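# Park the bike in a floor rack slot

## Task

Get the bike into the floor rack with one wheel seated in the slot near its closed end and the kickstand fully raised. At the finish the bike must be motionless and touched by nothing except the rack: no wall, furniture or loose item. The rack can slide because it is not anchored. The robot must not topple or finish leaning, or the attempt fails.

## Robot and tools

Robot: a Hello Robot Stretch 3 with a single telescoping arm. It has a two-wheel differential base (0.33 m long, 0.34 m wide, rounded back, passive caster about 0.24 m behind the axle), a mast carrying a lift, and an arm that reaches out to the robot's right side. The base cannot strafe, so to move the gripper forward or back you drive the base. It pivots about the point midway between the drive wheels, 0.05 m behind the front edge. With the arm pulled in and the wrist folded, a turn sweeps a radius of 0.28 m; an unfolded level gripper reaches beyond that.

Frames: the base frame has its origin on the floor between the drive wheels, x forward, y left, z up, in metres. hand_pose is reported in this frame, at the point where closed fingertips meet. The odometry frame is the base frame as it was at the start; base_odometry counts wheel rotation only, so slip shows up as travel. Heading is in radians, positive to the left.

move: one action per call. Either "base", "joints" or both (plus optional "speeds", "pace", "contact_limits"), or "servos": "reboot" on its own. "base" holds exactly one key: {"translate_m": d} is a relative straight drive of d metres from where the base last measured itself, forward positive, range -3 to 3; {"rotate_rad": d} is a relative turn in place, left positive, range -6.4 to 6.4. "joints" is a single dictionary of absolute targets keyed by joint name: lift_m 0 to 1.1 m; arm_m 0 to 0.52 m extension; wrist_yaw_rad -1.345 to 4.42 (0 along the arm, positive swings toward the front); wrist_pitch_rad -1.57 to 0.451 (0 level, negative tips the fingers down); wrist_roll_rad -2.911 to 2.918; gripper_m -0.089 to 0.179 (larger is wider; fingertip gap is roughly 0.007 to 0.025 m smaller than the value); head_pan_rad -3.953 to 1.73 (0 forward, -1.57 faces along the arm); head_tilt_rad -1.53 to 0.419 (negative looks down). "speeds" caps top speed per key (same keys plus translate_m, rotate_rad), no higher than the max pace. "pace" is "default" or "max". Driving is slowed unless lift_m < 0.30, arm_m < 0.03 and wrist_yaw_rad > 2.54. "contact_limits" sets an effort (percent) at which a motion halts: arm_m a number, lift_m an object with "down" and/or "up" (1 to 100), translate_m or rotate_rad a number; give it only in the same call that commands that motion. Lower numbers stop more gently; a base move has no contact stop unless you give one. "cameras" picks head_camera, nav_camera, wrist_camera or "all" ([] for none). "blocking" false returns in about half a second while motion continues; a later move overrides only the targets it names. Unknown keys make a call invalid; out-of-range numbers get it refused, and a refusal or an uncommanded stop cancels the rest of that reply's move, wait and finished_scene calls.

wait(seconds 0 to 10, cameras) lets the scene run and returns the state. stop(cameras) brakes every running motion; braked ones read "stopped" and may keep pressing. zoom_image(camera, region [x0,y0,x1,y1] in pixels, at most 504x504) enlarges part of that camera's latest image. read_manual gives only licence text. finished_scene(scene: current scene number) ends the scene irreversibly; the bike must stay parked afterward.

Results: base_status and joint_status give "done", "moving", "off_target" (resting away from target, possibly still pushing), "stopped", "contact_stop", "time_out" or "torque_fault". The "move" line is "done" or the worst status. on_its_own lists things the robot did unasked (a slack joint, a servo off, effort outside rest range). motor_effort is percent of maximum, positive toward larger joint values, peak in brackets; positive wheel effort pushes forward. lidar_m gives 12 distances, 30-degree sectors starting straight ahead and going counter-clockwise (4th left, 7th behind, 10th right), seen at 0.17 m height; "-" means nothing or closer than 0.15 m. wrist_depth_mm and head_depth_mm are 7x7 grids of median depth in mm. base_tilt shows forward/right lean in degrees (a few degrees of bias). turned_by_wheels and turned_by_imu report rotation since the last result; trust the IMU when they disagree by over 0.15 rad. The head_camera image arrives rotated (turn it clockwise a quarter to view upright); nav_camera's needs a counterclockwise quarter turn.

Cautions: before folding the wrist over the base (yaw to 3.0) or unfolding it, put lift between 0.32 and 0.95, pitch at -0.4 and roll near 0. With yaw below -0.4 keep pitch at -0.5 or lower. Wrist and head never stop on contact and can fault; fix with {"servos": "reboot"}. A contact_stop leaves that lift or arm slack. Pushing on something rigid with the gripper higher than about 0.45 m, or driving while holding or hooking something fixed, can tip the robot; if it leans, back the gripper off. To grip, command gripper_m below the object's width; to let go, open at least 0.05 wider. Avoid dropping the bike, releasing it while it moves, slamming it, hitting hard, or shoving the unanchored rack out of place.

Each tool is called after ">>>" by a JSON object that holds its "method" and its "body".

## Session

>>> {"method": "move", "body": {"joints": {"head_pan_rad": 0, "head_tilt_rad": -0.3}}}

>>> {"method": "move", "body": {"joints": {"head_pan_rad": -1.5}, "cameras": ["nav_camera", "head_camera"]}}

>>> {"method": "move", "body": {"joints": {"head_pan_rad": 1.5}, "cameras": ["nav_camera", "head_camera"]}}

Scene clock: 0.77 s.
move: done
base_odometry: x=+0.000 y=+0.000 heading=+0.000
turned_by_wheels: +0.000
turned_by_imu: +0.000
base_tilt: forward=-0.8 right=+0.6
lidar_m: 0.76 0.84 1.31 2.01 2.24 0.95 3.99 2.14 1.74 1.74 0.94 0.77
head_depth_mm: 599 639 686 736 796 862 951 / 605 646 695 747 804 875 966 / 613 654 701 753 816 886 979 / 620 661 708 763 827 905 995 / 623 667 716 770 833 913 1005 / 629 674 723 782 850 928 1025 / 637 678 730 789 861 944 1042
base_status: not commanded
joint_positions: lift_m=+0.538 arm_m=+0.003 wrist_yaw_rad=+2.979 wrist_pitch_rad=-0.574 wrist_roll_rad=+0.000 gripper_m=+0.037 head_pan_rad=+0.000 head_tilt_rad=-0.302
joint_status: all done
measured_speeds: all 0
motor_effort: left_wheel=+1.0(1.5) right_wheel=+1.0(1.4) lift_m=+28.3(29.4) arm_m=-0.2(1.1) wrist_yaw_rad=+0.6(0.7) wrist_pitch_rad=+2.1(2.1) wrist_roll_rad=-0.4(0.4) gripper_m=-0.2(2.1) head_pan_rad=+0.3(3.5) head_tilt_rad=-2.4(3.7)
hand_pose: x=+0.0115 y=+0.0516 z=+0.5172 quat_wxyz=(+0.255, +0.692, +0.145, +0.660) (m; base frame)
wrist_depth_mm: - 142 - - - - - / - 155 - - - - - / - 175 - - - - - / 947 925 236 945 914 935 884 / 822 816 233 779 802 794 805 / 723 692 130 670 131 693 690 / 637 650 394 484 615 620 631
pictures: head_camera (sideways), nav_camera (sideways), wrist_camera
camera_calibration:
head_camera: T_world_to_cam=[[-0.328467, 0.0490836, -0.943239, 1.25833], [0.0527266, 0.998044, 0.0335743, -0.0442794], [0.943043, -0.0387057, -0.330413, 0.379649], [0, 0, 0, 1]] pos_world=[0.057629, -0.00287579, 1.31383]
nav_camera: T_world_to_cam=[[0.274458, -0.0029183, 0.961595, -1.2092], [0.00577849, -0.999972, -0.00468407, 0.0563174], [0.961582, 0.00684215, -0.274434, 0.313729], [0, 0, 0, 1]] pos_world=[0.0298741, 0.0506404, 1.24913]
wrist_camera: T_world_to_cam=[[0.988591, -0.148526, -0.0250674, 0.0165581], [-0.118796, -0.666489, -0.735989, 0.453567], [0.0926064, 0.73057, -0.67653, 0.474014], [0, 0, 0, 1]] pos_world=[-0.00638403, -0.0415433, 0.65492]

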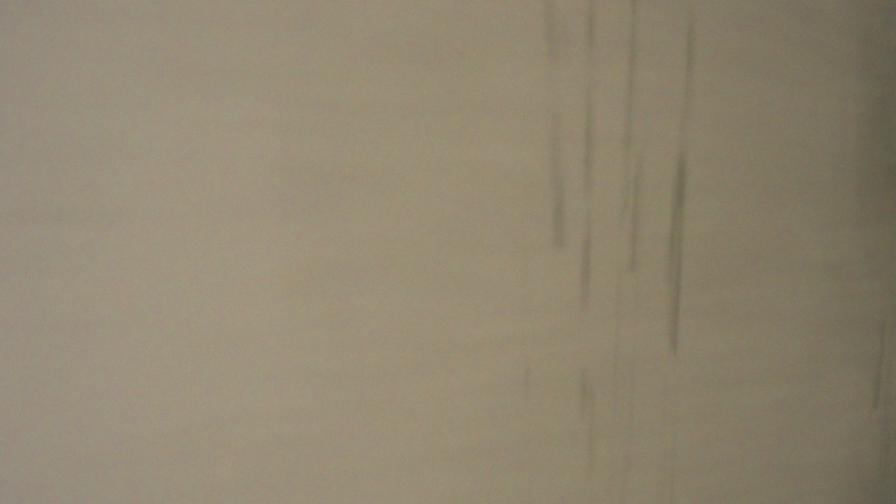

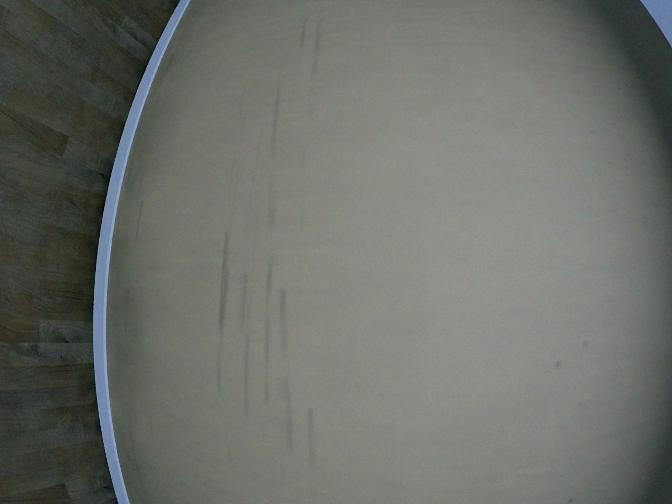

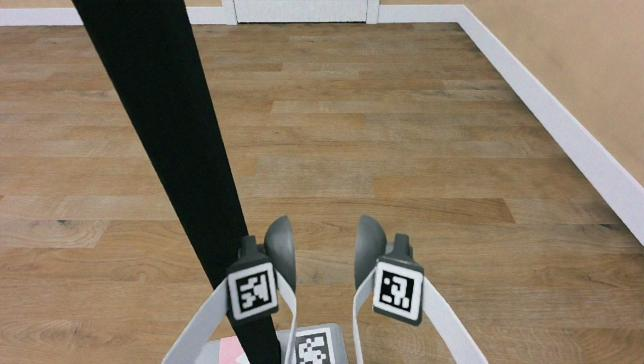

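Scene clock: 3.00 s.
move: done
base_odometry: x=+0.000 y=+0.000 heading=+0.000
turned_by_wheels: +0.000
turned_by_imu: +0.000
base_tilt: forward=-0.8 right=+0.5
lidar_m: 0.76 0.84 1.32 2.01 2.24 0.95 4.00 2.15 1.75 1.74 0.94 0.77
head_depth_mm: 1427 1512 1623 1746 1882 1777 1408 / 1438 1545 1642 1766 1919 1787 1415 / 1469 1577 1669 1813 1951 1791 1418 / 1494 1594 1698 1831 2016 1794 1425 / 1526 1622 1733 1887 2022 1803 1426 / 1544 1638 1764 1890 2013 1805 1430 / 1478 1490 1524 1559 1571 1584 1440
base_status: not commanded
joint_positions: lift_m=+0.538 arm_m=+0.003 wrist_yaw_rad=+2.979 wrist_pitch_rad=-0.574 wrist_roll_rad=+0.000 gripper_m=+0.037 head_pan_rad=-1.510 head_tilt_rad=-0.302
joint_status: all done
measured_speeds: translate_m=+0.000 rotate_rad=+0.000 lift_m=+0.000 arm_m=+0.000 wrist_yaw_rad=+0.000 wrist_pitch_rad=+0.000 wrist_roll_rad=+0.000 head_pan_rad=+0.024 head_tilt_rad=+0.000
motor_effort: left_wheel=+0.3(1.5) right_wheel=+0.6(1.7) lift_m=+28.1(29.2) arm_m=-1.3(2.3) wrist_yaw_rad=+0.2(0.8) wrist_pitch_rad=+2.1(2.1) wrist_roll_rad=-0.3(0.6) gripper_m=-0.7(1.7) head_pan_rad=+3.7(4.9) head_tilt_rad=+0.5(2.4)
hand_pose: x=+0.0115 y=+0.0516 z=+0.5172 quat_wxyz=(+0.255, +0.692, +0.145, +0.660) (m; base frame)
wrist_depth_mm: - 142 - - - - - / - 155 - - - - - / - 176 - - - - - / 953 910 237 961 912 920 903 / 814 800 234 771 781 791 779 / 702 708 130 671 130 693 696 / 636 630 398 486 613 622 629
pictures: head_camera (sideways), nav_camera (sideways)
camera_calibration:
head_camera: T_world_to_cam=[[0.028951, 0.330868, -0.943233, 1.25614], [0.999403, 0.00821871, 0.033558, -0.0499795], [0.0188554, -0.943641, -0.330433, 0.385305], [0, 0, 0, 1]] pos_world=[0.00631794, -0.051618, 1.31383]
nav_camera: T_world_to_cam=[[0.0138571, -0.27412, 0.961596, -1.20763], [-0.997755, -0.0668143, -0.00466841, 0.062436], [0.0655281, -0.959372, -0.27443, 0.319148], [0, 0, 0, 1]] pos_world=[0.0581169, -0.0206815, 1.24913]

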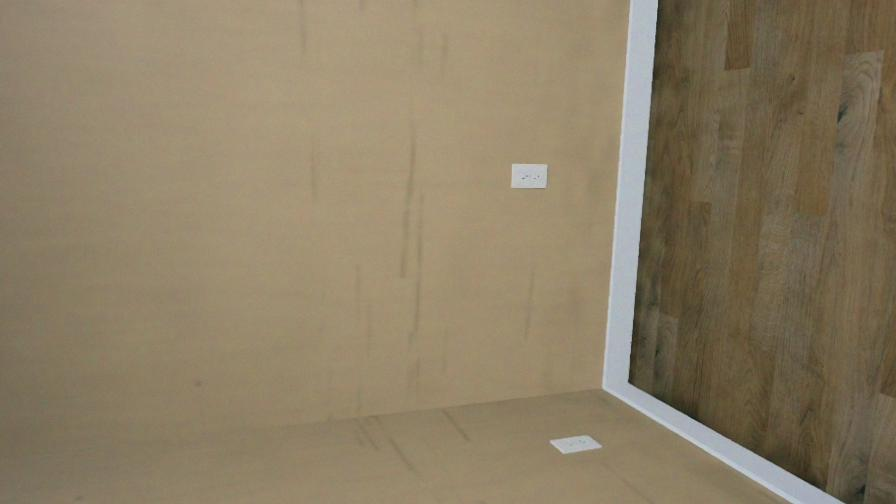

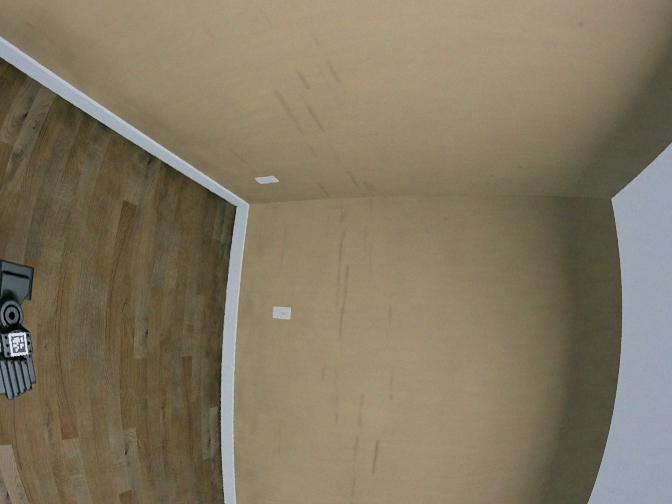

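Scene clock: 5.97 s.
move: done
base_odometry: x=+0.000 y=+0.000 heading=+0.000
turned_by_wheels: +0.000
turned_by_imu: -0.001
base_tilt: forward=-0.8 right=+0.5
lidar_m: 0.76 0.84 1.31 2.01 2.24 0.95 4.02 2.15 1.75 1.74 0.94 0.77
head_depth_mm: 1715 1829 1944 2112 2231 1761 1423 / 1715 1828 1972 2112 2235 1779 1424 / 1706 1813 1945 2093 2246 1793 1413 / 1738 1820 1962 2119 2244 1800 1427 / 1722 1828 1974 2119 2240 1812 1421 / 1724 1838 1973 2154 2247 1812 1439 / 1720 1862 2012 2152 2281 1807 1443
base_status: not commanded
joint_positions: lift_m=+0.538 arm_m=+0.003 wrist_yaw_rad=+2.979 wrist_pitch_rad=-0.574 wrist_roll_rad=+0.000 gripper_m=+0.037 head_pan_rad=+1.510 head_tilt_rad=-0.302
joint_status: all done
measured_speeds: translate_m=+0.000 rotate_rad=+0.000 lift_m=+0.000 arm_m=+0.000 wrist_yaw_rad=+0.000 wrist_pitch_rad=+0.000 wrist_roll_rad=+0.000 head_pan_rad=-0.024 head_tilt_rad=+0.000
motor_effort: left_wheel=+0.2(1.4) right_wheel=+0.8(1.8) lift_m=+27.5(29.2) arm_m=-2.8(2.9) wrist_yaw_rad=+0.2(0.8) wrist_pitch_rad=+2.0(2.1) wrist_roll_rad=-0.3(0.8) gripper_m=-1.1(1.6) head_pan_rad=-2.4(6.1) head_tilt_rad=+3.9(5.5)
hand_pose: x=+0.0115 y=+0.0516 z=+0.5172 quat_wxyz=(+0.255, +0.692, +0.145, +0.660) (m; base frame)
wrist_depth_mm: - 143 - - - - - / - 155 - - - - - / - 175 - - - - - / 974 875 236 923 908 920 870 / 822 809 235 773 796 801 802 / 699 701 130 672 131 704 690 / 633 641 400 486 609 620 618
pictures: head_camera (sideways), nav_camera (sideways)
camera_calibration:
head_camera: T_world_to_cam=[[-0.0690261, -0.324478, -0.943371, 1.25693], [-0.992957, 0.113623, 0.0335731, -0.0378508], [0.0962946, 0.939044, -0.330036, 0.384241], [0, 0, 0, 1]] pos_world=[0.0121762, 0.0513267, 1.31383]
nav_camera: T_world_to_cam=[[0.0196638, 0.273469, 0.96168, -1.20776], [0.998456, -0.0553566, -0.00467419, 0.0503242], [0.0519571, 0.960286, -0.274136, 0.318861], [0, 0, 0, 1]] pos_world=[-0.0430644, 0.0268737, 1.24912]

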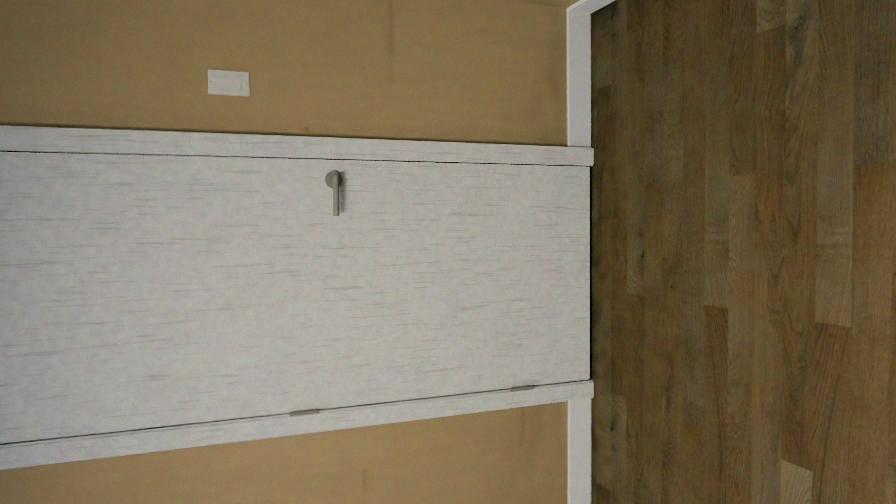

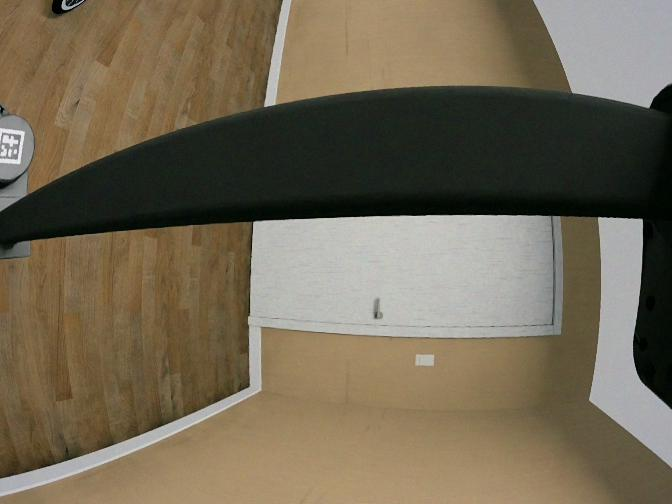

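>>> {"method": "move", "body": {"joints": {"head_pan_rad": -3.1, "head_tilt_rad": -0.45}, "cameras": ["nav_camera", "head_camera"]}}

>>> {"method": "move", "body": {"joints": {"head_pan_rad": -3.9}, "cameras": ["nav_camera", "head_camera"]}}

Scene clock: 16.30 s.
move: done
base_odometry: x=+0.000 y=+0.000 heading=+0.000
turned_by_wheels: +0.000
turned_by_imu: -0.001
base_tilt: forward=-0.8 right=+0.6
lidar_m: 0.76 0.84 1.32 2.01 2.24 0.95 4.01 2.14 1.74 1.74 0.94 0.77
head_depth_mm: 3285 3575 3855 1852 1754 1545 1281 / 3353 3660 3802 2515 1818 1415 1281 / 3409 3754 3943 2623 1960 1548 1294 / 3421 3764 - 2674 1955 1557 1278 / 3415 3792 - 2674 1966 1562 1282 / 3561 3958 - 2687 1966 1561 1286 / 3483 3690 3612 2664 1991 1571 1293
base_status: not commanded
joint_positions: lift_m=+0.538 arm_m=+0.003 wrist_yaw_rad=+2.979 wrist_pitch_rad=-0.574 wrist_roll_rad=+0.000 gripper_m=+0.037 head_pan_rad=-3.110 head_tilt_rad=-0.450
joint_status: all done
measured_speeds: translate_m=+0.000 rotate_rad=+0.000 lift_m=+0.000 arm_m=+0.000 wrist_yaw_rad=+0.000 wrist_pitch_rad=+0.000 wrist_roll_rad=+0.000 head_pan_rad=+0.024 head_tilt_rad=+0.000
motor_effort: left_wheel=+0.6(1.3) right_wheel=+1.3(1.6) lift_m=+27.5(28.6) arm_m=-5.3(5.3) wrist_yaw_rad=+1.0(1.1) wrist_pitch_rad=+2.1(2.2) wrist_roll_rad=-0.1(0.8) gripper_m=+0.3(1.8) head_pan_rad=+2.5(5.9) head_tilt_rad=-2.3(5.7)
hand_pose: x=+0.0115 y=+0.0516 z=+0.5172 quat_wxyz=(+0.255, +0.692, +0.145, +0.660) (m; base frame)
wrist_depth_mm: - 142 - - - - - / - 155 - - - - - / - 175 - - - - - / 953 912 237 923 923 902 870 / 816 808 233 789 792 801 773 / 709 695 130 667 130 698 695 / 640 649 394 484 615 622 616
pictures: head_camera (sideways), nav_camera (sideways)
camera_calibration:
head_camera: T_world_to_cam=[[0.464744, -0.0342693, -0.884782, 1.17722], [-0.0252478, -0.999357, 0.0254453, -0.0331556], [-0.885085, 0.0105133, -0.46531, 0.566255], [0, 0, 0, 1]] pos_world=[-0.0467584, 0.00125499, 1.30591]
nav_camera: T_world_to_cam=[[-0.412598, -0.0102282, 0.910856, -1.13879], [-0.0369507, 0.999302, -0.00551645, 0.0577246], [-0.910163, -0.0359329, -0.412688, 0.505015], [0, 0, 0, 1]] pos_world=[-0.00808163, -0.0511855, 1.246]

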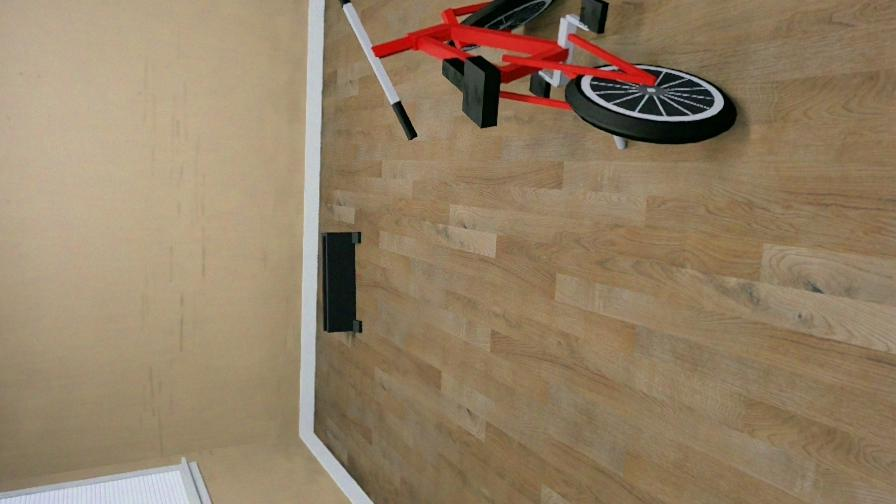

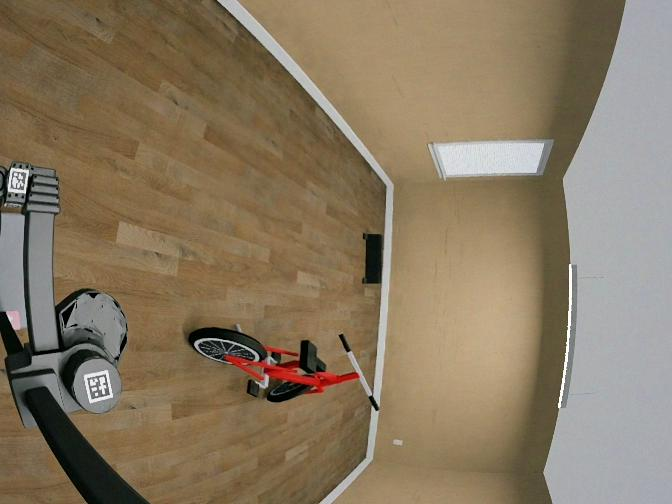

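Scene clock: 17.30 s.
move: done
base_odometry: x=+0.000 y=+0.000 heading=+0.000
turned_by_wheels: +0.000
turned_by_imu: +0.000
base_tilt: forward=-0.8 right=+0.5
lidar_m: 0.76 0.84 1.32 2.01 2.24 0.95 3.99 2.14 1.75 1.73 0.94 0.77
head_depth_mm: - - - - - - 1245 / - - - - - - - / - - - - - - - / 2689 2964 3265 2633 1978 1557 1284 / 3094 3463 3693 2672 1951 1560 1285 / 3523 3981 - 2670 1964 1559 1294 / 3567 3856 3971 2705 1839 1479 1295
base_status: not commanded
joint_positions: lift_m=+0.538 arm_m=+0.003 wrist_yaw_rad=+2.979 wrist_pitch_rad=-0.574 wrist_roll_rad=+0.000 gripper_m=+0.037 head_pan_rad=-3.924 head_tilt_rad=-0.450
joint_status: all done
measured_speeds: all 0
motor_effort: left_wheel=+0.4(1.1) right_wheel=+1.2(1.5) lift_m=+27.9(28.4) arm_m=-4.8(5.3) wrist_yaw_rad=+0.4(0.7) wrist_pitch_rad=+2.1(2.1) wrist_roll_rad=+0.3(0.6) gripper_m=-0.2(1.8) head_pan_rad=+2.1(4.6) head_tilt_rad=-2.9(4.1)
hand_pose: x=+0.0115 y=+0.0516 z=+0.5172 quat_wxyz=(+0.255, +0.692, +0.145, +0.660) (m; base frame)
wrist_depth_mm: - 142 - - - - - / - 154 - - - - - / - 175 - - - - - / 925 909 236 941 935 950 876 / 822 800 234 781 802 803 784 / 703 722 130 668 131 693 693 / 631 648 398 487 598 610 616
pictures: head_camera (sideways), nav_camera (sideways)
camera_calibration:
head_camera: T_world_to_cam=[[0.294335, -0.361681, -0.884621, 1.17804], [-0.744048, -0.667643, 0.0254056, -0.0287038], [-0.5998, 0.650722, -0.465619, 0.564976], [0, 0, 0, 1]] pos_world=[-0.0292226, 0.0392674, 1.30591]
nav_camera: T_world_to_cam=[[-0.29092, 0.293197, 0.910714, -1.13931], [0.701266, 0.712879, -0.00549214, 0.0531407], [-0.650839, 0.637055, -0.413, 0.50393], [0, 0, 0, 1]] pos_world=[-0.0407376, -0.0248704, 1.246]

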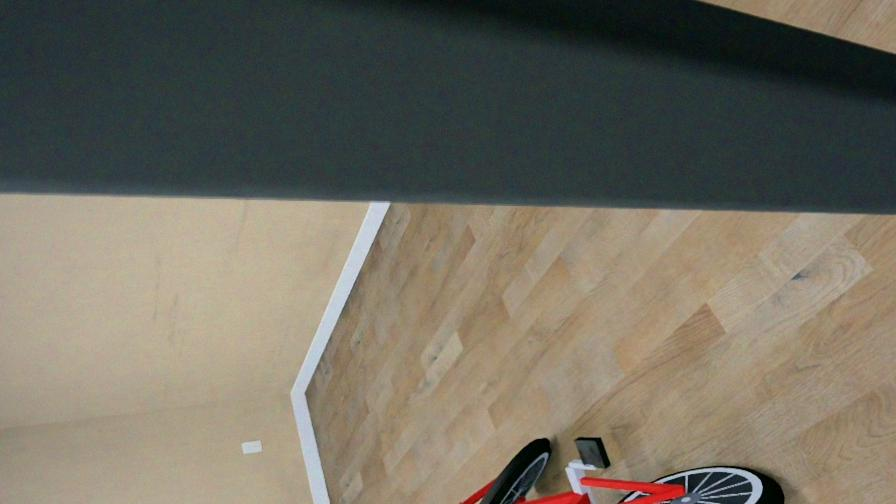

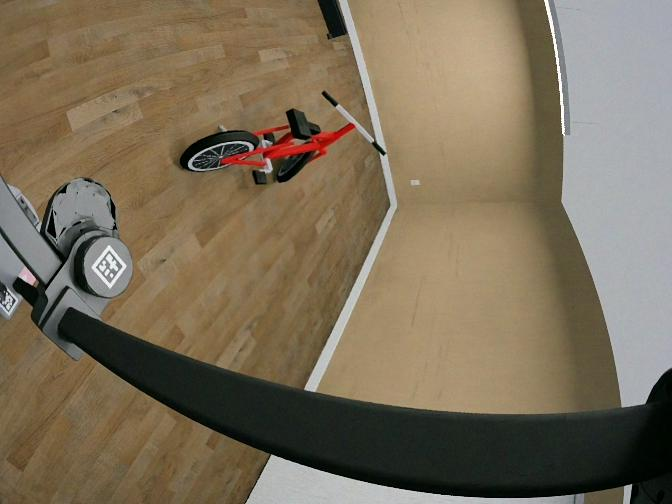

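>>> {"method": "move", "body": {"base": {"rotate_rad": -2.85}, "joints": {"head_pan_rad": 0, "head_tilt_rad": -0.4}, "pace": "max", "cameras": []}}

>>> {"method": "move", "body": {"base": {"translate_m": 2.3}, "pace": "max", "cameras": ["head_camera", "nav_camera"]}}

>>> {"method": "zoom_image", "body": {"camera": "head_camera", "region": [300, 0, 800, 504]}}

>>> {"method": "move", "body": {"joints": {"head_pan_rad": -1.5}, "cameras": ["head_camera", "nav_camera"]}}

Scene clock: 53.97 s.
move: done
base_odometry: x=+0.000 y=+0.000 heading=-2.849
turned_by_wheels: -2.849
turned_by_imu: -2.882
base_tilt: forward=-0.7 right=+0.4
lidar_m: 2.64 1.84 1.74 1.16 0.81 0.76 0.78 1.02 2.01 2.05 1.66 0.95
head_depth_mm: 3285 3590 3828 2935 2060 1613 1318 / 3444 3686 3982 2911 2086 1623 1323 / 3562 3839 - 2889 2070 1623 1321 / 3593 3937 - 2945 2073 1623 1326 / 3141 3281 3589 2913 2076 1617 1329 / 2676 2811 2944 2829 2085 1622 1334 / 2270 2375 2520 2576 2101 1641 1338
base_status: done
joint_positions: lift_m=+0.538 arm_m=+0.003 wrist_yaw_rad=+2.979 wrist_pitch_rad=-0.574 wrist_roll_rad=+0.000 gripper_m=+0.037 head_pan_rad=+0.000 head_tilt_rad=-0.400
joint_status: all done
measured_speeds: all 0
motor_effort: left_wheel=+8.5(16.1) right_wheel=-11.6(13.5) lift_m=+27.3(28.1) arm_m=-12.4(12.9) wrist_yaw_rad=-0.1(1.3) wrist_pitch_rad=+2.0(2.2) wrist_roll_rad=+0.1(0.7) gripper_m=-0.3(1.6) head_pan_rad=-2.1(6.2) head_tilt_rad=+5.2(8.4)
hand_pose: x=+0.0115 y=+0.0516 z=+0.5172 quat_wxyz=(+0.255, +0.692, +0.145, +0.660) (m; base frame)
wrist_depth_mm: - 142 - - - - - / - 155 - - - - - / - 173 - - - - - / - 867 236 910 927 915 909 / 783 801 235 763 808 802 783 / 717 706 130 677 130 694 687 / 648 644 395 486 610 619 621
pictures: none
No camera images: "cameras" was empty.

Scene clock: 68.97 s.
move: time_out
base_odometry: x=-1.342 y=-0.404 heading=-2.849
turned_by_wheels: +0.001
turned_by_imu: +0.005
base_tilt: forward=-0.8 right=+0.6
lidar_m: 1.68 1.18 1.11 1.14 1.50 2.01 2.06 0.77 0.78 0.90 2.91 2.76
head_depth_mm: 2261 2440 2603 2751 2061 1614 1326 / 2346 2514 2720 2868 2090 1604 1325 / 2430 2651 2860 2908 2096 1622 1320 / 2416 2625 2867 2788 2091 1622 1326 / 1974 2095 2211 2403 2083 1624 1330 / 1673 1754 1862 1975 1982 1641 1336 / 1450 1512 1586 1652 1728 1633 1331
base_status: translate_m time_out (by the wheels' count: +1.4016 of +2.3000)
joint_positions: lift_m=+0.538 arm_m=+0.003 wrist_yaw_rad=+2.979 wrist_pitch_rad=-0.574 wrist_roll_rad=+0.000 gripper_m=+0.037 head_pan_rad=+0.000 head_tilt_rad=-0.400
joint_status: not commanded
measured_speeds: all 0
motor_effort: left_wheel=+4.7(15.5) right_wheel=-0.9(7.8) lift_m=+25.6(27.9) arm_m=-11.6(13.2) wrist_yaw_rad=+0.5(1.0) wrist_pitch_rad=+2.1(2.2) wrist_roll_rad=-0.1(0.7) gripper_m=-0.6(2.0) head_pan_rad=-2.1(3.7) head_tilt_rad=+2.1(5.2)
hand_pose: x=+0.0115 y=+0.0516 z=+0.5172 quat_wxyz=(+0.255, +0.692, +0.145, +0.660) (m; base frame)
wrist_depth_mm: - 143 - - - - - / - 155 - - - - - / - 175 - - - - - / 943 896 237 926 910 931 931 / 804 817 233 789 792 785 791 / 708 703 130 666 130 697 703 / 652 644 396 484 613 615 621
pictures: head_camera (sideways), nav_camera (sideways)
camera_calibration:
head_camera: T_world_to_cam=[[-0.418703, 0.0490482, -0.906798, 1.21132], [0.0557299, 0.998046, 0.0282512, -0.0373666], [0.906412, -0.038707, -0.420618, 0.497169], [0, 0, 0, 1]] pos_world=[0.0586254, -0.00287561, 1.3086]
nav_camera: T_world_to_cam=[[0.366734, -0.00294899, 0.930321, -1.16893], [0.00528389, -0.999972, -0.00525269, 0.0570583], [0.930311, 0.00684205, -0.366709, 0.433955], [0, 0, 0, 1]] pos_world=[0.0246711, 0.0506404, 1.24691]

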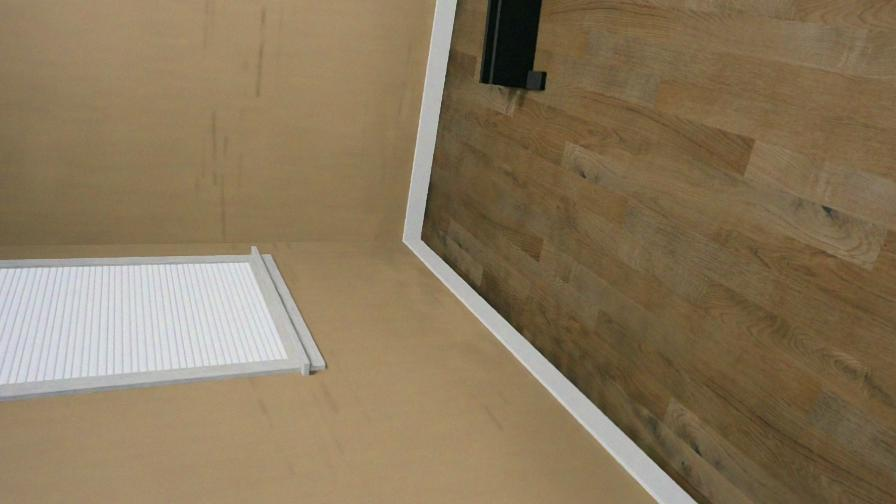

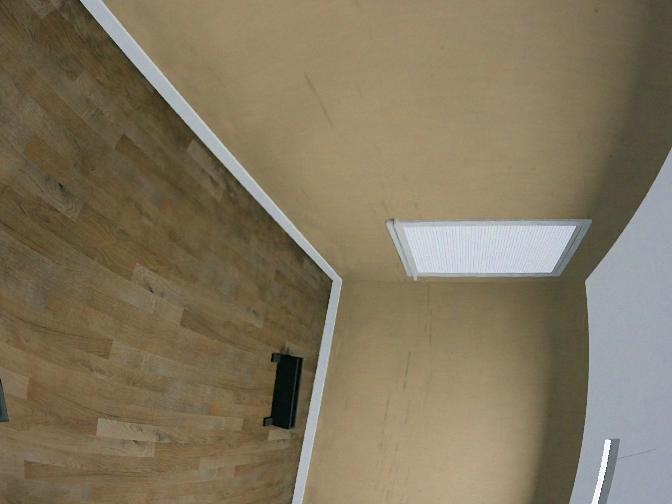

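Scaled by 1.000.

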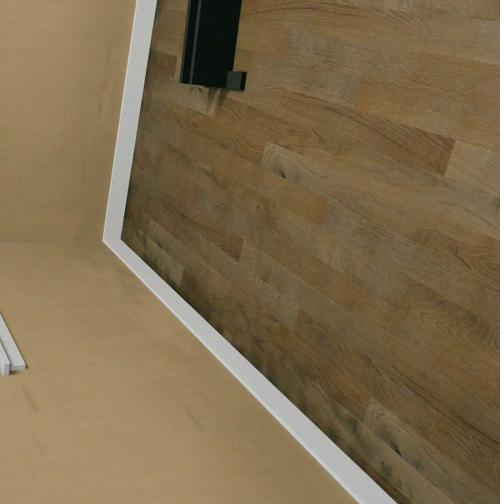

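not run: a stop that you did not command came earlier in this reply.

>>> {"method": "move", "body": {"base": {"translate_m": 1.1}, "joints": {"lift_m": 0.26, "head_pan_rad": -0.6, "head_tilt_rad": -0.6}, "pace": "max", "cameras": ["head_camera", "nav_camera"]}}

>>> {"method": "zoom_image", "body": {"camera": "nav_camera", "region": [100, 200, 500, 504]}}

>>> {"method": "move", "body": {"joints": {"head_pan_rad": -2.0}, "cameras": ["head_camera", "nav_camera"]}}

Scene clock: 80.63 s.
move: done
base_odometry: x=-2.395 y=-0.722 heading=-2.849
turned_by_wheels: +0.000
turned_by_imu: +0.005
base_tilt: forward=-0.8 right=+0.5
lidar_m: 0.92 0.65 0.62 0.63 0.83 2.02 3.07 1.54 1.57 2.66 1.87 1.77
head_depth_mm: 1623 1833 2083 2089 1670 1387 1186 / 1588 1782 2031 2110 1637 1390 1184 / 1546 1735 1985 2104 1606 1393 1187 / 1525 1706 1929 2115 1627 1403 1192 / 1494 1662 1890 2043 1675 1386 1192 / 1464 1628 1822 2048 1680 1397 1195 / 1434 1599 1806 1974 1685 1395 1193
base_status: done
joint_positions: lift_m=+0.260 arm_m=+0.003 wrist_yaw_rad=+2.979 wrist_pitch_rad=-0.576 wrist_roll_rad=+0.000 gripper_m=+0.037 head_pan_rad=-0.600 head_tilt_rad=-0.600
joint_status: all done
measured_speeds: all 0
motor_effort: left_wheel=+0.2(14.1) right_wheel=+1.4(10.1) lift_m=+26.9(27.3) arm_m=-11.0(12.3) wrist_yaw_rad=+0.3(1.1) wrist_pitch_rad=+2.3(2.5) wrist_roll_rad=-0.1(0.8) gripper_m=-2.1(2.1) head_pan_rad=+2.9(4.8) head_tilt_rad=-3.0(5.7)
hand_pose: x=+0.0115 y=+0.0513 z=+0.2389 quat_wxyz=(+0.256, +0.692, +0.145, +0.660) (m; base frame)
wrist_depth_mm: - 143 - - - - - / 840 155 737 - - - - / 658 177 628 657 636 612 589 / 553 521 238 533 547 535 530 / 473 271 235 264 460 461 460 / 241 240 131 227 130 404 403 / 213 217 207 211 350 364 360
pictures: head_camera (sideways), nav_camera (sideways)
camera_calibration:
head_camera: T_world_to_cam=[[-0.459998, 0.374091, -0.805269, 1.0791], [0.613235, 0.789726, 0.0165681, -0.0254572], [0.64214, -0.486198, -0.592679, 0.722663], [0, 0, 0, 1]] pos_world=[0.0479463, -0.0322207, 1.2977]
nav_camera: T_world_to_cam=[[0.447849, -0.309856, 0.838702, -1.04988], [-0.561135, -0.827701, -0.00615672, 0.0616858], [0.696102, -0.467868, -0.544556, 0.666812], [0, 0, 0, 1]] pos_world=[0.0406343, 0.0377253, 1.24404]

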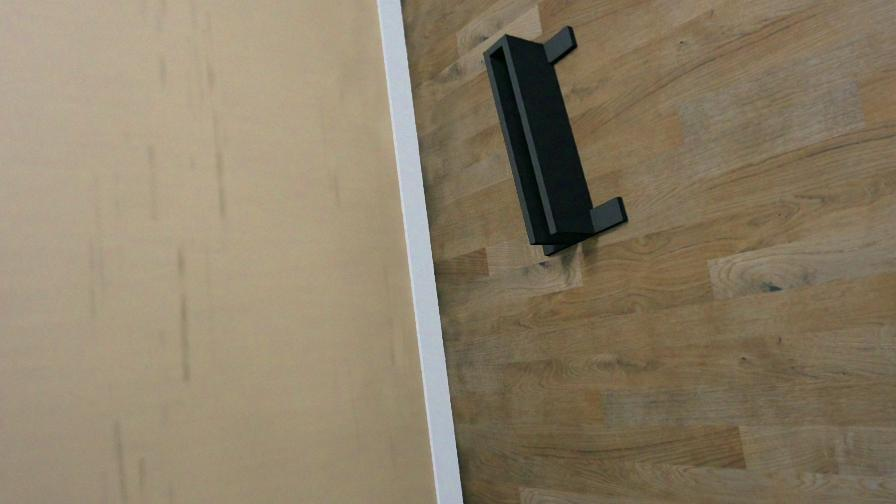

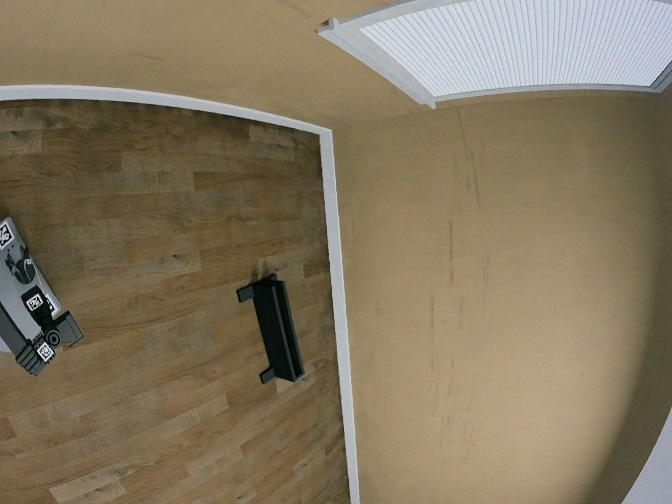

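Scaled by 1.260 from the camera's 672x504 image, which has a finer 792x594 frame.

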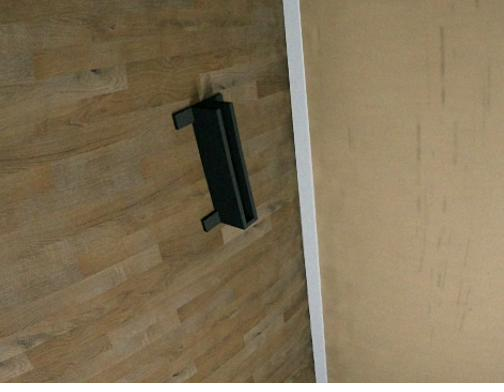

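Scene clock: 81.83 s.
move: done
base_odometry: x=-2.395 y=-0.722 heading=-2.849
turned_by_wheels: +0.000
turned_by_imu: +0.000
base_tilt: forward=-0.8 right=+0.5
lidar_m: 0.92 0.65 0.61 0.63 0.83 2.02 3.08 1.54 1.57 2.66 1.87 1.77
head_depth_mm: 2742 3108 2465 2018 1673 1385 1191 / 2722 3069 2842 1960 1679 1389 1194 / 2683 3059 2854 2029 1673 1388 1187 / 2707 3004 2808 2118 1683 1396 1190 / 2678 3025 2841 2127 1671 1395 1190 / 2676 3001 2851 2100 1686 1409 1197 / 2646 2949 2864 2116 1674 1407 1188
base_status: not commanded
joint_positions: lift_m=+0.260 arm_m=+0.003 wrist_yaw_rad=+2.979 wrist_pitch_rad=-0.576 wrist_roll_rad=+0.000 gripper_m=+0.037 head_pan_rad=-2.035 head_tilt_rad=-0.600
joint_status: all done
measured_speeds: translate_m=+0.000 rotate_rad=+0.000 lift_m=+0.000 arm_m=+0.000 wrist_yaw_rad=+0.000 wrist_pitch_rad=+0.000 wrist_roll_rad=+0.000 head_pan_rad=+0.024 head_tilt_rad=+0.000
motor_effort: left_wheel=-0.1(1.3) right_wheel=+0.8(1.4) lift_m=+30.7(31.4) arm_m=-11.6(12.3) wrist_yaw_rad=+0.5(0.8) wrist_pitch_rad=+2.3(2.5) wrist_roll_rad=-0.3(0.6) gripper_m=+0.3(1.9) head_pan_rad=+2.8(5.7) head_tilt_rad=-1.9(3.9)
hand_pose: x=+0.0115 y=+0.0513 z=+0.2389 quat_wxyz=(+0.256, +0.692, +0.145, +0.660) (m; base frame)
wrist_depth_mm: - 143 - - - - - / 824 155 728 - - - - / 652 178 632 645 649 616 593 / 549 527 236 539 540 535 527 / 472 272 236 262 459 464 458 / 241 241 131 227 131 406 403 / 213 217 206 211 347 364 359
pictures: head_camera (sideways), nav_camera (sideways)
camera_calibration:
head_camera: T_world_to_cam=[[0.308564, 0.506244, -0.805298, 1.07444], [0.865232, -0.5011, 0.0165162, -0.0270153], [-0.395174, -0.701866, -0.592639, 0.728949], [0, 0, 0, 1]] pos_world=[-0.0200979, -0.0458424, 1.2977]
nav_camera: T_world_to_cam=[[-0.246632, -0.485568, 0.838687, -1.04563], [-0.895823, 0.444367, -0.00616273, 0.0637628], [-0.369693, -0.752836, -0.544578, 0.673337], [0, 0, 0, 1]] pos_world=[0.0481614, -0.0291472, 1.24404]

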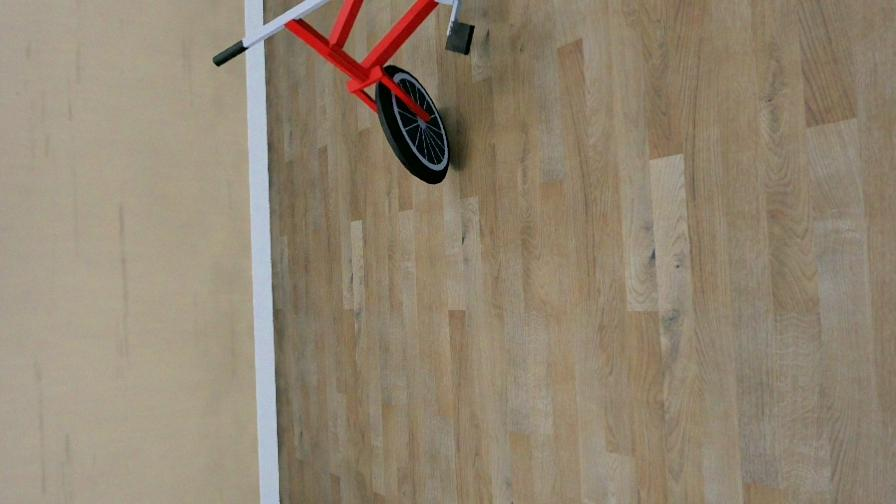

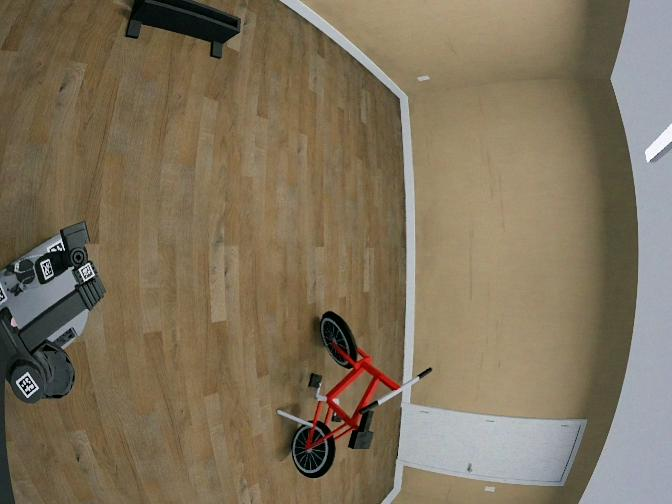

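>>> {"method": "zoom_image", "body": {"camera": "nav_camera", "region": [250, 280, 470, 500]}}

>>> {"method": "move", "body": {"joints": {"head_pan_rad": -2.35}, "cameras": ["head_camera"]}}

>>> {"method": "zoom_image", "body": {"camera": "head_camera", "region": [150, 0, 650, 504]}}

>>> {"method": "move", "body": {"joints": {"head_pan_rad": -0.6}, "cameras": ["head_camera"]}}

>>> {"method": "zoom_image", "body": {"camera": "head_camera", "region": [460, 0, 660, 280]}}

Scaled by 2.291 from the camera's 672x504 image, which has a finer 792x594 frame.

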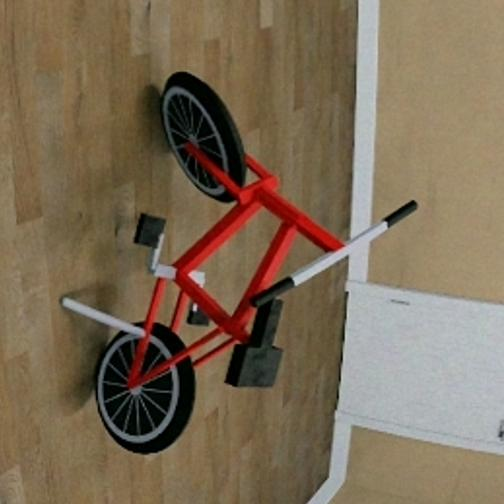

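Scene clock: 134.97 s.
move: done
base_odometry: x=-2.395 y=-0.722 heading=-2.849
turned_by_wheels: +0.000
turned_by_imu: -0.001
base_tilt: forward=-0.9 right=+0.5
lidar_m: 0.92 0.65 0.62 0.63 0.84 2.02 3.07 1.54 1.57 2.66 1.86 1.77
head_depth_mm: 3288 3693 2764 1948 1674 1396 1189 / 3171 3513 2567 1954 1669 1399 1185 / 2994 3448 2558 1957 1677 1394 1189 / 2938 3210 2572 2022 1683 1394 1192 / 2811 3126 2836 1955 1681 1391 1190 / 2686 3018 2820 2119 1685 1389 1196 / 2611 2891 2868 2124 1685 1402 1193
base_status: not commanded
joint_positions: lift_m=+0.260 arm_m=+0.003 wrist_yaw_rad=+2.979 wrist_pitch_rad=-0.576 wrist_roll_rad=+0.000 gripper_m=+0.037 head_pan_rad=-2.356 head_tilt_rad=-0.600
joint_status: all done
measured_speeds: all 0
motor_effort: left_wheel=+0.1(0.8) right_wheel=+1.0(1.2) lift_m=+32.7(33.8) arm_m=-10.9(11.5) wrist_yaw_rad=+0.2(0.8) wrist_pitch_rad=+2.4(2.5) wrist_roll_rad=-0.3(0.5) gripper_m=-0.8(1.9) head_pan_rad=-1.4(5.4) head_tilt_rad=-2.0(3.5)
hand_pose: x=+0.0115 y=+0.0513 z=+0.2389 quat_wxyz=(+0.256, +0.692, +0.145, +0.660) (m; base frame)
wrist_depth_mm: - 142 - - - - - / 825 154 729 - - - - / 651 177 623 640 644 619 599 / 549 528 236 547 533 526 532 / 474 274 237 262 462 456 461 / 241 240 132 226 130 401 401 / 214 217 207 212 345 360 358
pictures: head_camera (sideways)
camera_calibration:
head_camera: T_world_to_cam=[[0.452254, 0.3834, -0.805277, 1.07356], [0.663545, -0.747953, 0.0165484, -0.0258079], [-0.595964, -0.541822, -0.592668, 0.730178], [0, 0, 0, 1]] pos_world=[-0.033239, -0.0352812, 1.2977]

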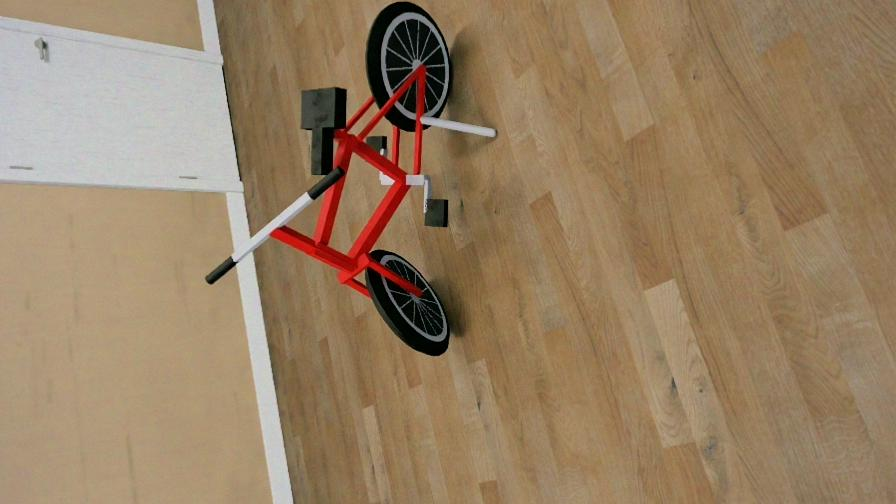

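Scaled by 1.000.

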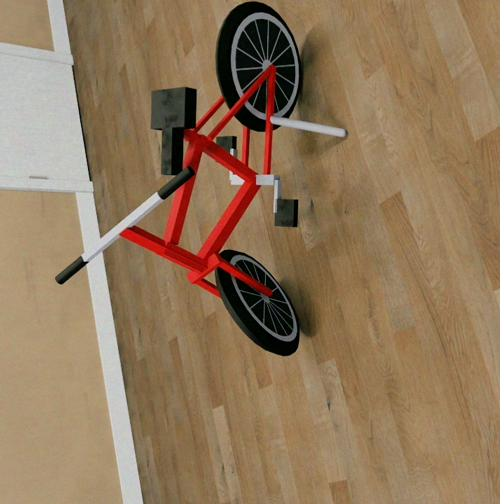

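Scene clock: 137.33 s.
move: done
base_odometry: x=-2.395 y=-0.722 heading=-2.849
turned_by_wheels: +0.000
turned_by_imu: +0.000
base_tilt: forward=-0.9 right=+0.5
lidar_m: 0.92 0.65 0.61 0.63 0.83 2.01 3.07 1.54 1.58 2.66 1.87 1.77
head_depth_mm: 1613 1819 2094 2102 1661 1386 1188 / 1573 1777 2003 2094 1642 1395 1192 / 1544 1745 1989 2103 1591 1393 1186 / 1519 1707 1936 2084 1627 1386 1190 / 1490 1665 1894 2041 1683 1398 1191 / 1470 1633 1828 2034 1683 1393 1192 / 1434 1603 1806 1974 1686 1394 1189
base_status: not commanded
joint_positions: lift_m=+0.260 arm_m=+0.003 wrist_yaw_rad=+2.979 wrist_pitch_rad=-0.576 wrist_roll_rad=+0.000 gripper_m=+0.037 head_pan_rad=-0.591 head_tilt_rad=-0.600
joint_status: all done
measured_speeds: translate_m=+0.000 rotate_rad=+0.000 lift_m=+0.000 arm_m=+0.000 wrist_yaw_rad=+0.000 wrist_pitch_rad=+0.000 wrist_roll_rad=+0.000 head_pan_rad=-0.024 head_tilt_rad=+0.000
motor_effort: left_wheel=+0.4(1.0) right_wheel=+0.3(1.5) lift_m=+32.7(34.1) arm_m=-10.2(11.7) wrist_yaw_rad=+0.0(0.9) wrist_pitch_rad=+2.3(2.5) wrist_roll_rad=-0.2(0.8) gripper_m=+0.1(2.1) head_pan_rad=-2.8(6.3) head_tilt_rad=-1.5(3.2)
hand_pose: x=+0.0115 y=+0.0513 z=+0.2389 quat_wxyz=(+0.256, +0.692, +0.145, +0.660) (m; base frame)
wrist_depth_mm: - 142 - - - - - / 818 155 733 - - - - / 659 177 624 645 648 610 581 / 554 531 236 545 534 532 529 / 476 270 236 263 458 462 452 / 240 240 131 225 130 409 405 / 213 218 206 211 346 361 357
pictures: head_camera (sideways)
camera_calibration:
head_camera: T_world_to_cam=[[-0.463494, 0.369746, -0.805271, 1.07911], [0.605836, 0.795418, 0.0165183, -0.0253938], [0.646635, -0.480206, -0.592677, 0.722651], [0, 0, 0, 1]] pos_world=[0.0482557, -0.0317781, 1.2977]

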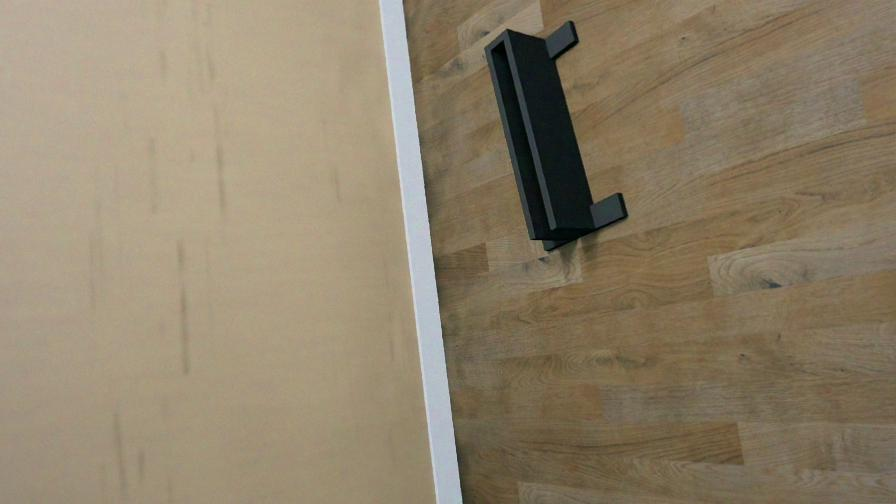

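Scaled by 1.800 from the camera's 896x504 image, which has a finer 1280x720 frame.

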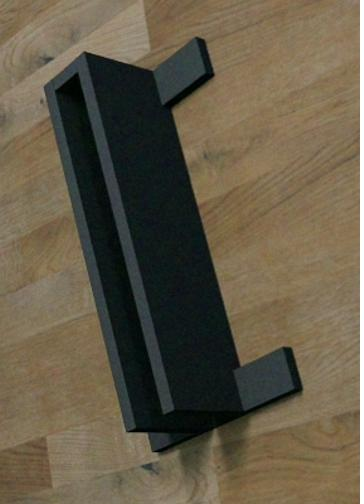

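>>> {"method": "move", "body": {"base": {"rotate_rad": -0.527}, "pace": "max", "cameras": []}}

>>> {"method": "move", "body": {"base": {"translate_m": 1.145}, "pace": "max", "cameras": []}}

>>> {"method": "move", "body": {"base": {"rotate_rad": 0.176}, "joints": {"lift_m": 0.45, "wrist_pitch_rad": -0.4, "head_pan_rad": -1.57, "head_tilt_rad": -0.95}, "cameras": ["head_camera", "nav_camera"]}}

Scene clock: 180.00 s.
move: done
base_odometry: x=-2.395 y=-0.722 heading=+2.908
turned_by_wheels: -0.527
turned_by_imu: -0.533
base_tilt: forward=-0.8 right=+0.5
lidar_m: 1.77 0.93 0.65 0.62 0.63 0.83 2.01 3.04 1.54 1.58 2.67 1.87
head_depth_mm: 2724 3104 2810 2100 1665 1380 1182 / 2423 2765 2802 2104 1666 1388 1190 / 2205 2498 2699 2083 1694 1389 1189 / 2013 2248 2496 2098 1677 1388 1194 / 1866 2043 2292 2083 1671 1395 1186 / 1703 1902 2096 2120 1598 1388 1183 / 1591 1747 1924 2037 1531 1394 1194
base_status: done
joint_positions: lift_m=+0.260 arm_m=+0.003 wrist_yaw_rad=+2.979 wrist_pitch_rad=-0.576 wrist_roll_rad=+0.000 gripper_m=+0.037 head_pan_rad=-0.600 head_tilt_rad=-0.600
joint_status: not commanded
measured_speeds: all 0
motor_effort: left_wheel=+6.6(15.9) right_wheel=-9.6(16.4) lift_m=+31.1(33.6) arm_m=-11.5(11.8) wrist_yaw_rad=+0.3(0.8) wrist_pitch_rad=+2.3(2.5) wrist_roll_rad=-0.1(0.4) gripper_m=+0.2(1.6) head_pan_rad=-2.3(3.4) head_tilt_rad=-0.1(2.2)
hand_pose: x=+0.0115 y=+0.0513 z=+0.2389 quat_wxyz=(+0.256, +0.692, +0.145, +0.660) (m; base frame)
wrist_depth_mm: - 143 - - - - - / - 154 - - - 742 736 / 639 175 601 653 641 640 636 / 556 533 236 543 540 542 535 / 472 270 235 264 453 465 458 / 241 240 131 227 130 406 403 / 212 218 207 211 347 364 359
pictures: none
No camera images: "cameras" was empty.

Scene clock: 185.17 s.
move: done
base_odometry: x=-3.509 y=-0.457 heading=+2.908
turned_by_wheels: +0.000
turned_by_imu: +0.005
base_tilt: forward=-0.8 right=+0.5
lidar_m: 0.63 0.64 0.71 0.67 0.69 0.91 2.24 2.23 2.07 3.02 0.94 0.66
head_depth_mm: 911 1061 1272 1586 1669 1386 1174 / 818 936 1093 1324 1589 1380 1187 / 743 837 965 1138 1380 1384 1186 / 677 758 856 993 1171 1331 1192 / 623 691 777 883 1021 1213 1190 / 578 637 710 797 907 1051 1166 / 540 589 648 722 812 934 1084
base_status: done
joint_positions: lift_m=+0.260 arm_m=+0.003 wrist_yaw_rad=+2.979 wrist_pitch_rad=-0.576 wrist_roll_rad=+0.000 gripper_m=+0.037 head_pan_rad=-0.600 head_tilt_rad=-0.600
joint_status: not commanded
measured_speeds: all 0
motor_effort: left_wheel=+4.6(13.7) right_wheel=-0.8(9.5) lift_m=+26.1(31.9) arm_m=-12.0(13.3) wrist_yaw_rad=+0.3(1.3) wrist_pitch_rad=+2.4(2.5) wrist_roll_rad=-0.2(0.6) gripper_m=-0.5(1.9) head_pan_rad=-2.0(3.1) head_tilt_rad=-1.0(2.2)
hand_pose: x=+0.0115 y=+0.0513 z=+0.2389 quat_wxyz=(+0.256, +0.692, +0.145, +0.660) (m; base frame)
wrist_depth_mm: - 143 - - - - - / - 154 180 737 768 768 - / 641 177 620 650 644 646 621 / 554 532 238 541 533 538 526 / 468 274 236 264 462 458 460 / 239 239 131 227 131 405 401 / 213 219 208 212 343 364 356
pictures: none
No camera images: "cameras" was empty.

Scene clock: 187.73 s.
move: done
base_odometry: x=-3.509 y=-0.457 heading=+3.083
turned_by_wheels: +0.175
turned_by_imu: +0.177
base_tilt: forward=-0.8 right=+0.5
lidar_m: 0.63 0.68 0.68 0.68 0.73 1.11 4.13 2.07 3.12 1.67 0.80 0.64
head_depth_mm: 2435 2037 1742 1524 1346 1216 1099 / 2384 2003 1744 1503 1352 1214 539 / 2420 2023 1720 1503 1342 571 934 / 2410 2009 1720 1506 1297 628 637 / 2384 1997 1707 1514 1337 1170 1077 / 2232 2010 1699 1498 1338 1205 1089 / 1622 1688 1643 1489 1337 1200 1093
base_status: done
joint_positions: lift_m=+0.450 arm_m=+0.003 wrist_yaw_rad=+2.979 wrist_pitch_rad=-0.422 wrist_roll_rad=+0.000 gripper_m=+0.037 head_pan_rad=-1.574 head_tilt_rad=-0.952
joint_status: all done
measured_speeds: all 0
motor_effort: left_wheel=-11.8(12.8) right_wheel=+8.8(11.9) lift_m=+33.3(35.7) arm_m=-12.3(13.0) wrist_yaw_rad=+0.4(0.9) wrist_pitch_rad=+3.8(5.9) wrist_roll_rad=-0.1(0.6) gripper_m=+0.7(1.8) head_pan_rad=+3.1(5.2) head_tilt_rad=-2.8(6.3)
hand_pose: x=+0.0151 y=+0.0732 z=+0.4619 quat_wxyz=(+0.204, +0.701, +0.091, +0.677) (m; base frame)
wrist_depth_mm: - 135 - - - - - / - 146 - - - - - / - 162 179 - - - - / - 175 184 - - - - / 823 764 202 778 806 814 754 / 693 709 132 654 130 681 678 / 614 619 270 582 585 597 593
pictures: head_camera (sideways), nav_camera (sideways)
camera_calibration:
head_camera: T_world_to_cam=[[0.0517145, 0.83188, -0.552541, 0.746735], [0.997839, -0.0655038, -0.00522773, 0.000540606], [-0.0405424, -0.551077, -0.833469, 1.04], [0, 0, 0, 1]] pos_world=[0.00300782, -0.0480357, 1.27942]
nav_camera: T_world_to_cam=[[-0.00550931, -0.800101, 0.59984, -0.735842], [-0.999973, 0.00144272, -0.00725999, 0.0658576], [0.00494332, -0.599864, -0.800087, 1.00338], [0, 0, 0, 1]] pos_world=[0.0568418, 0.0130493, 1.24466]

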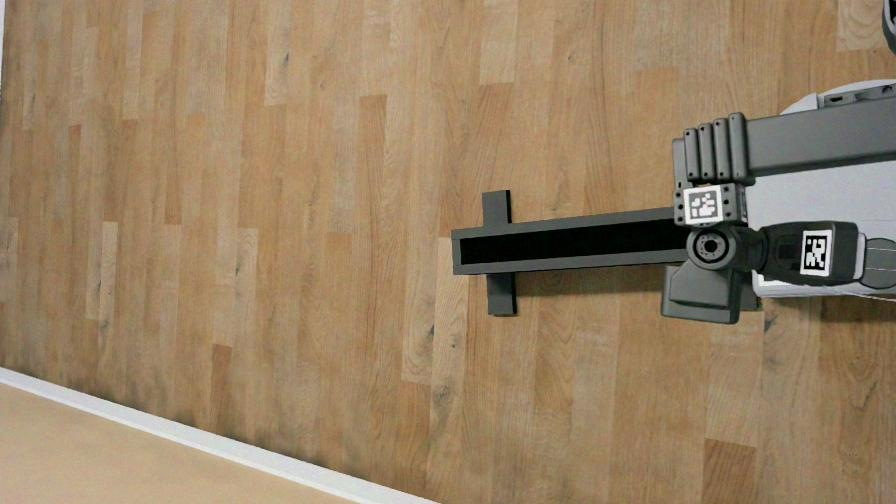

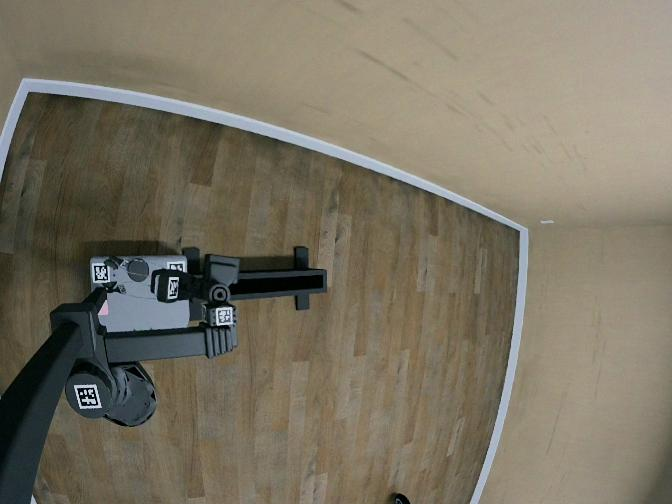

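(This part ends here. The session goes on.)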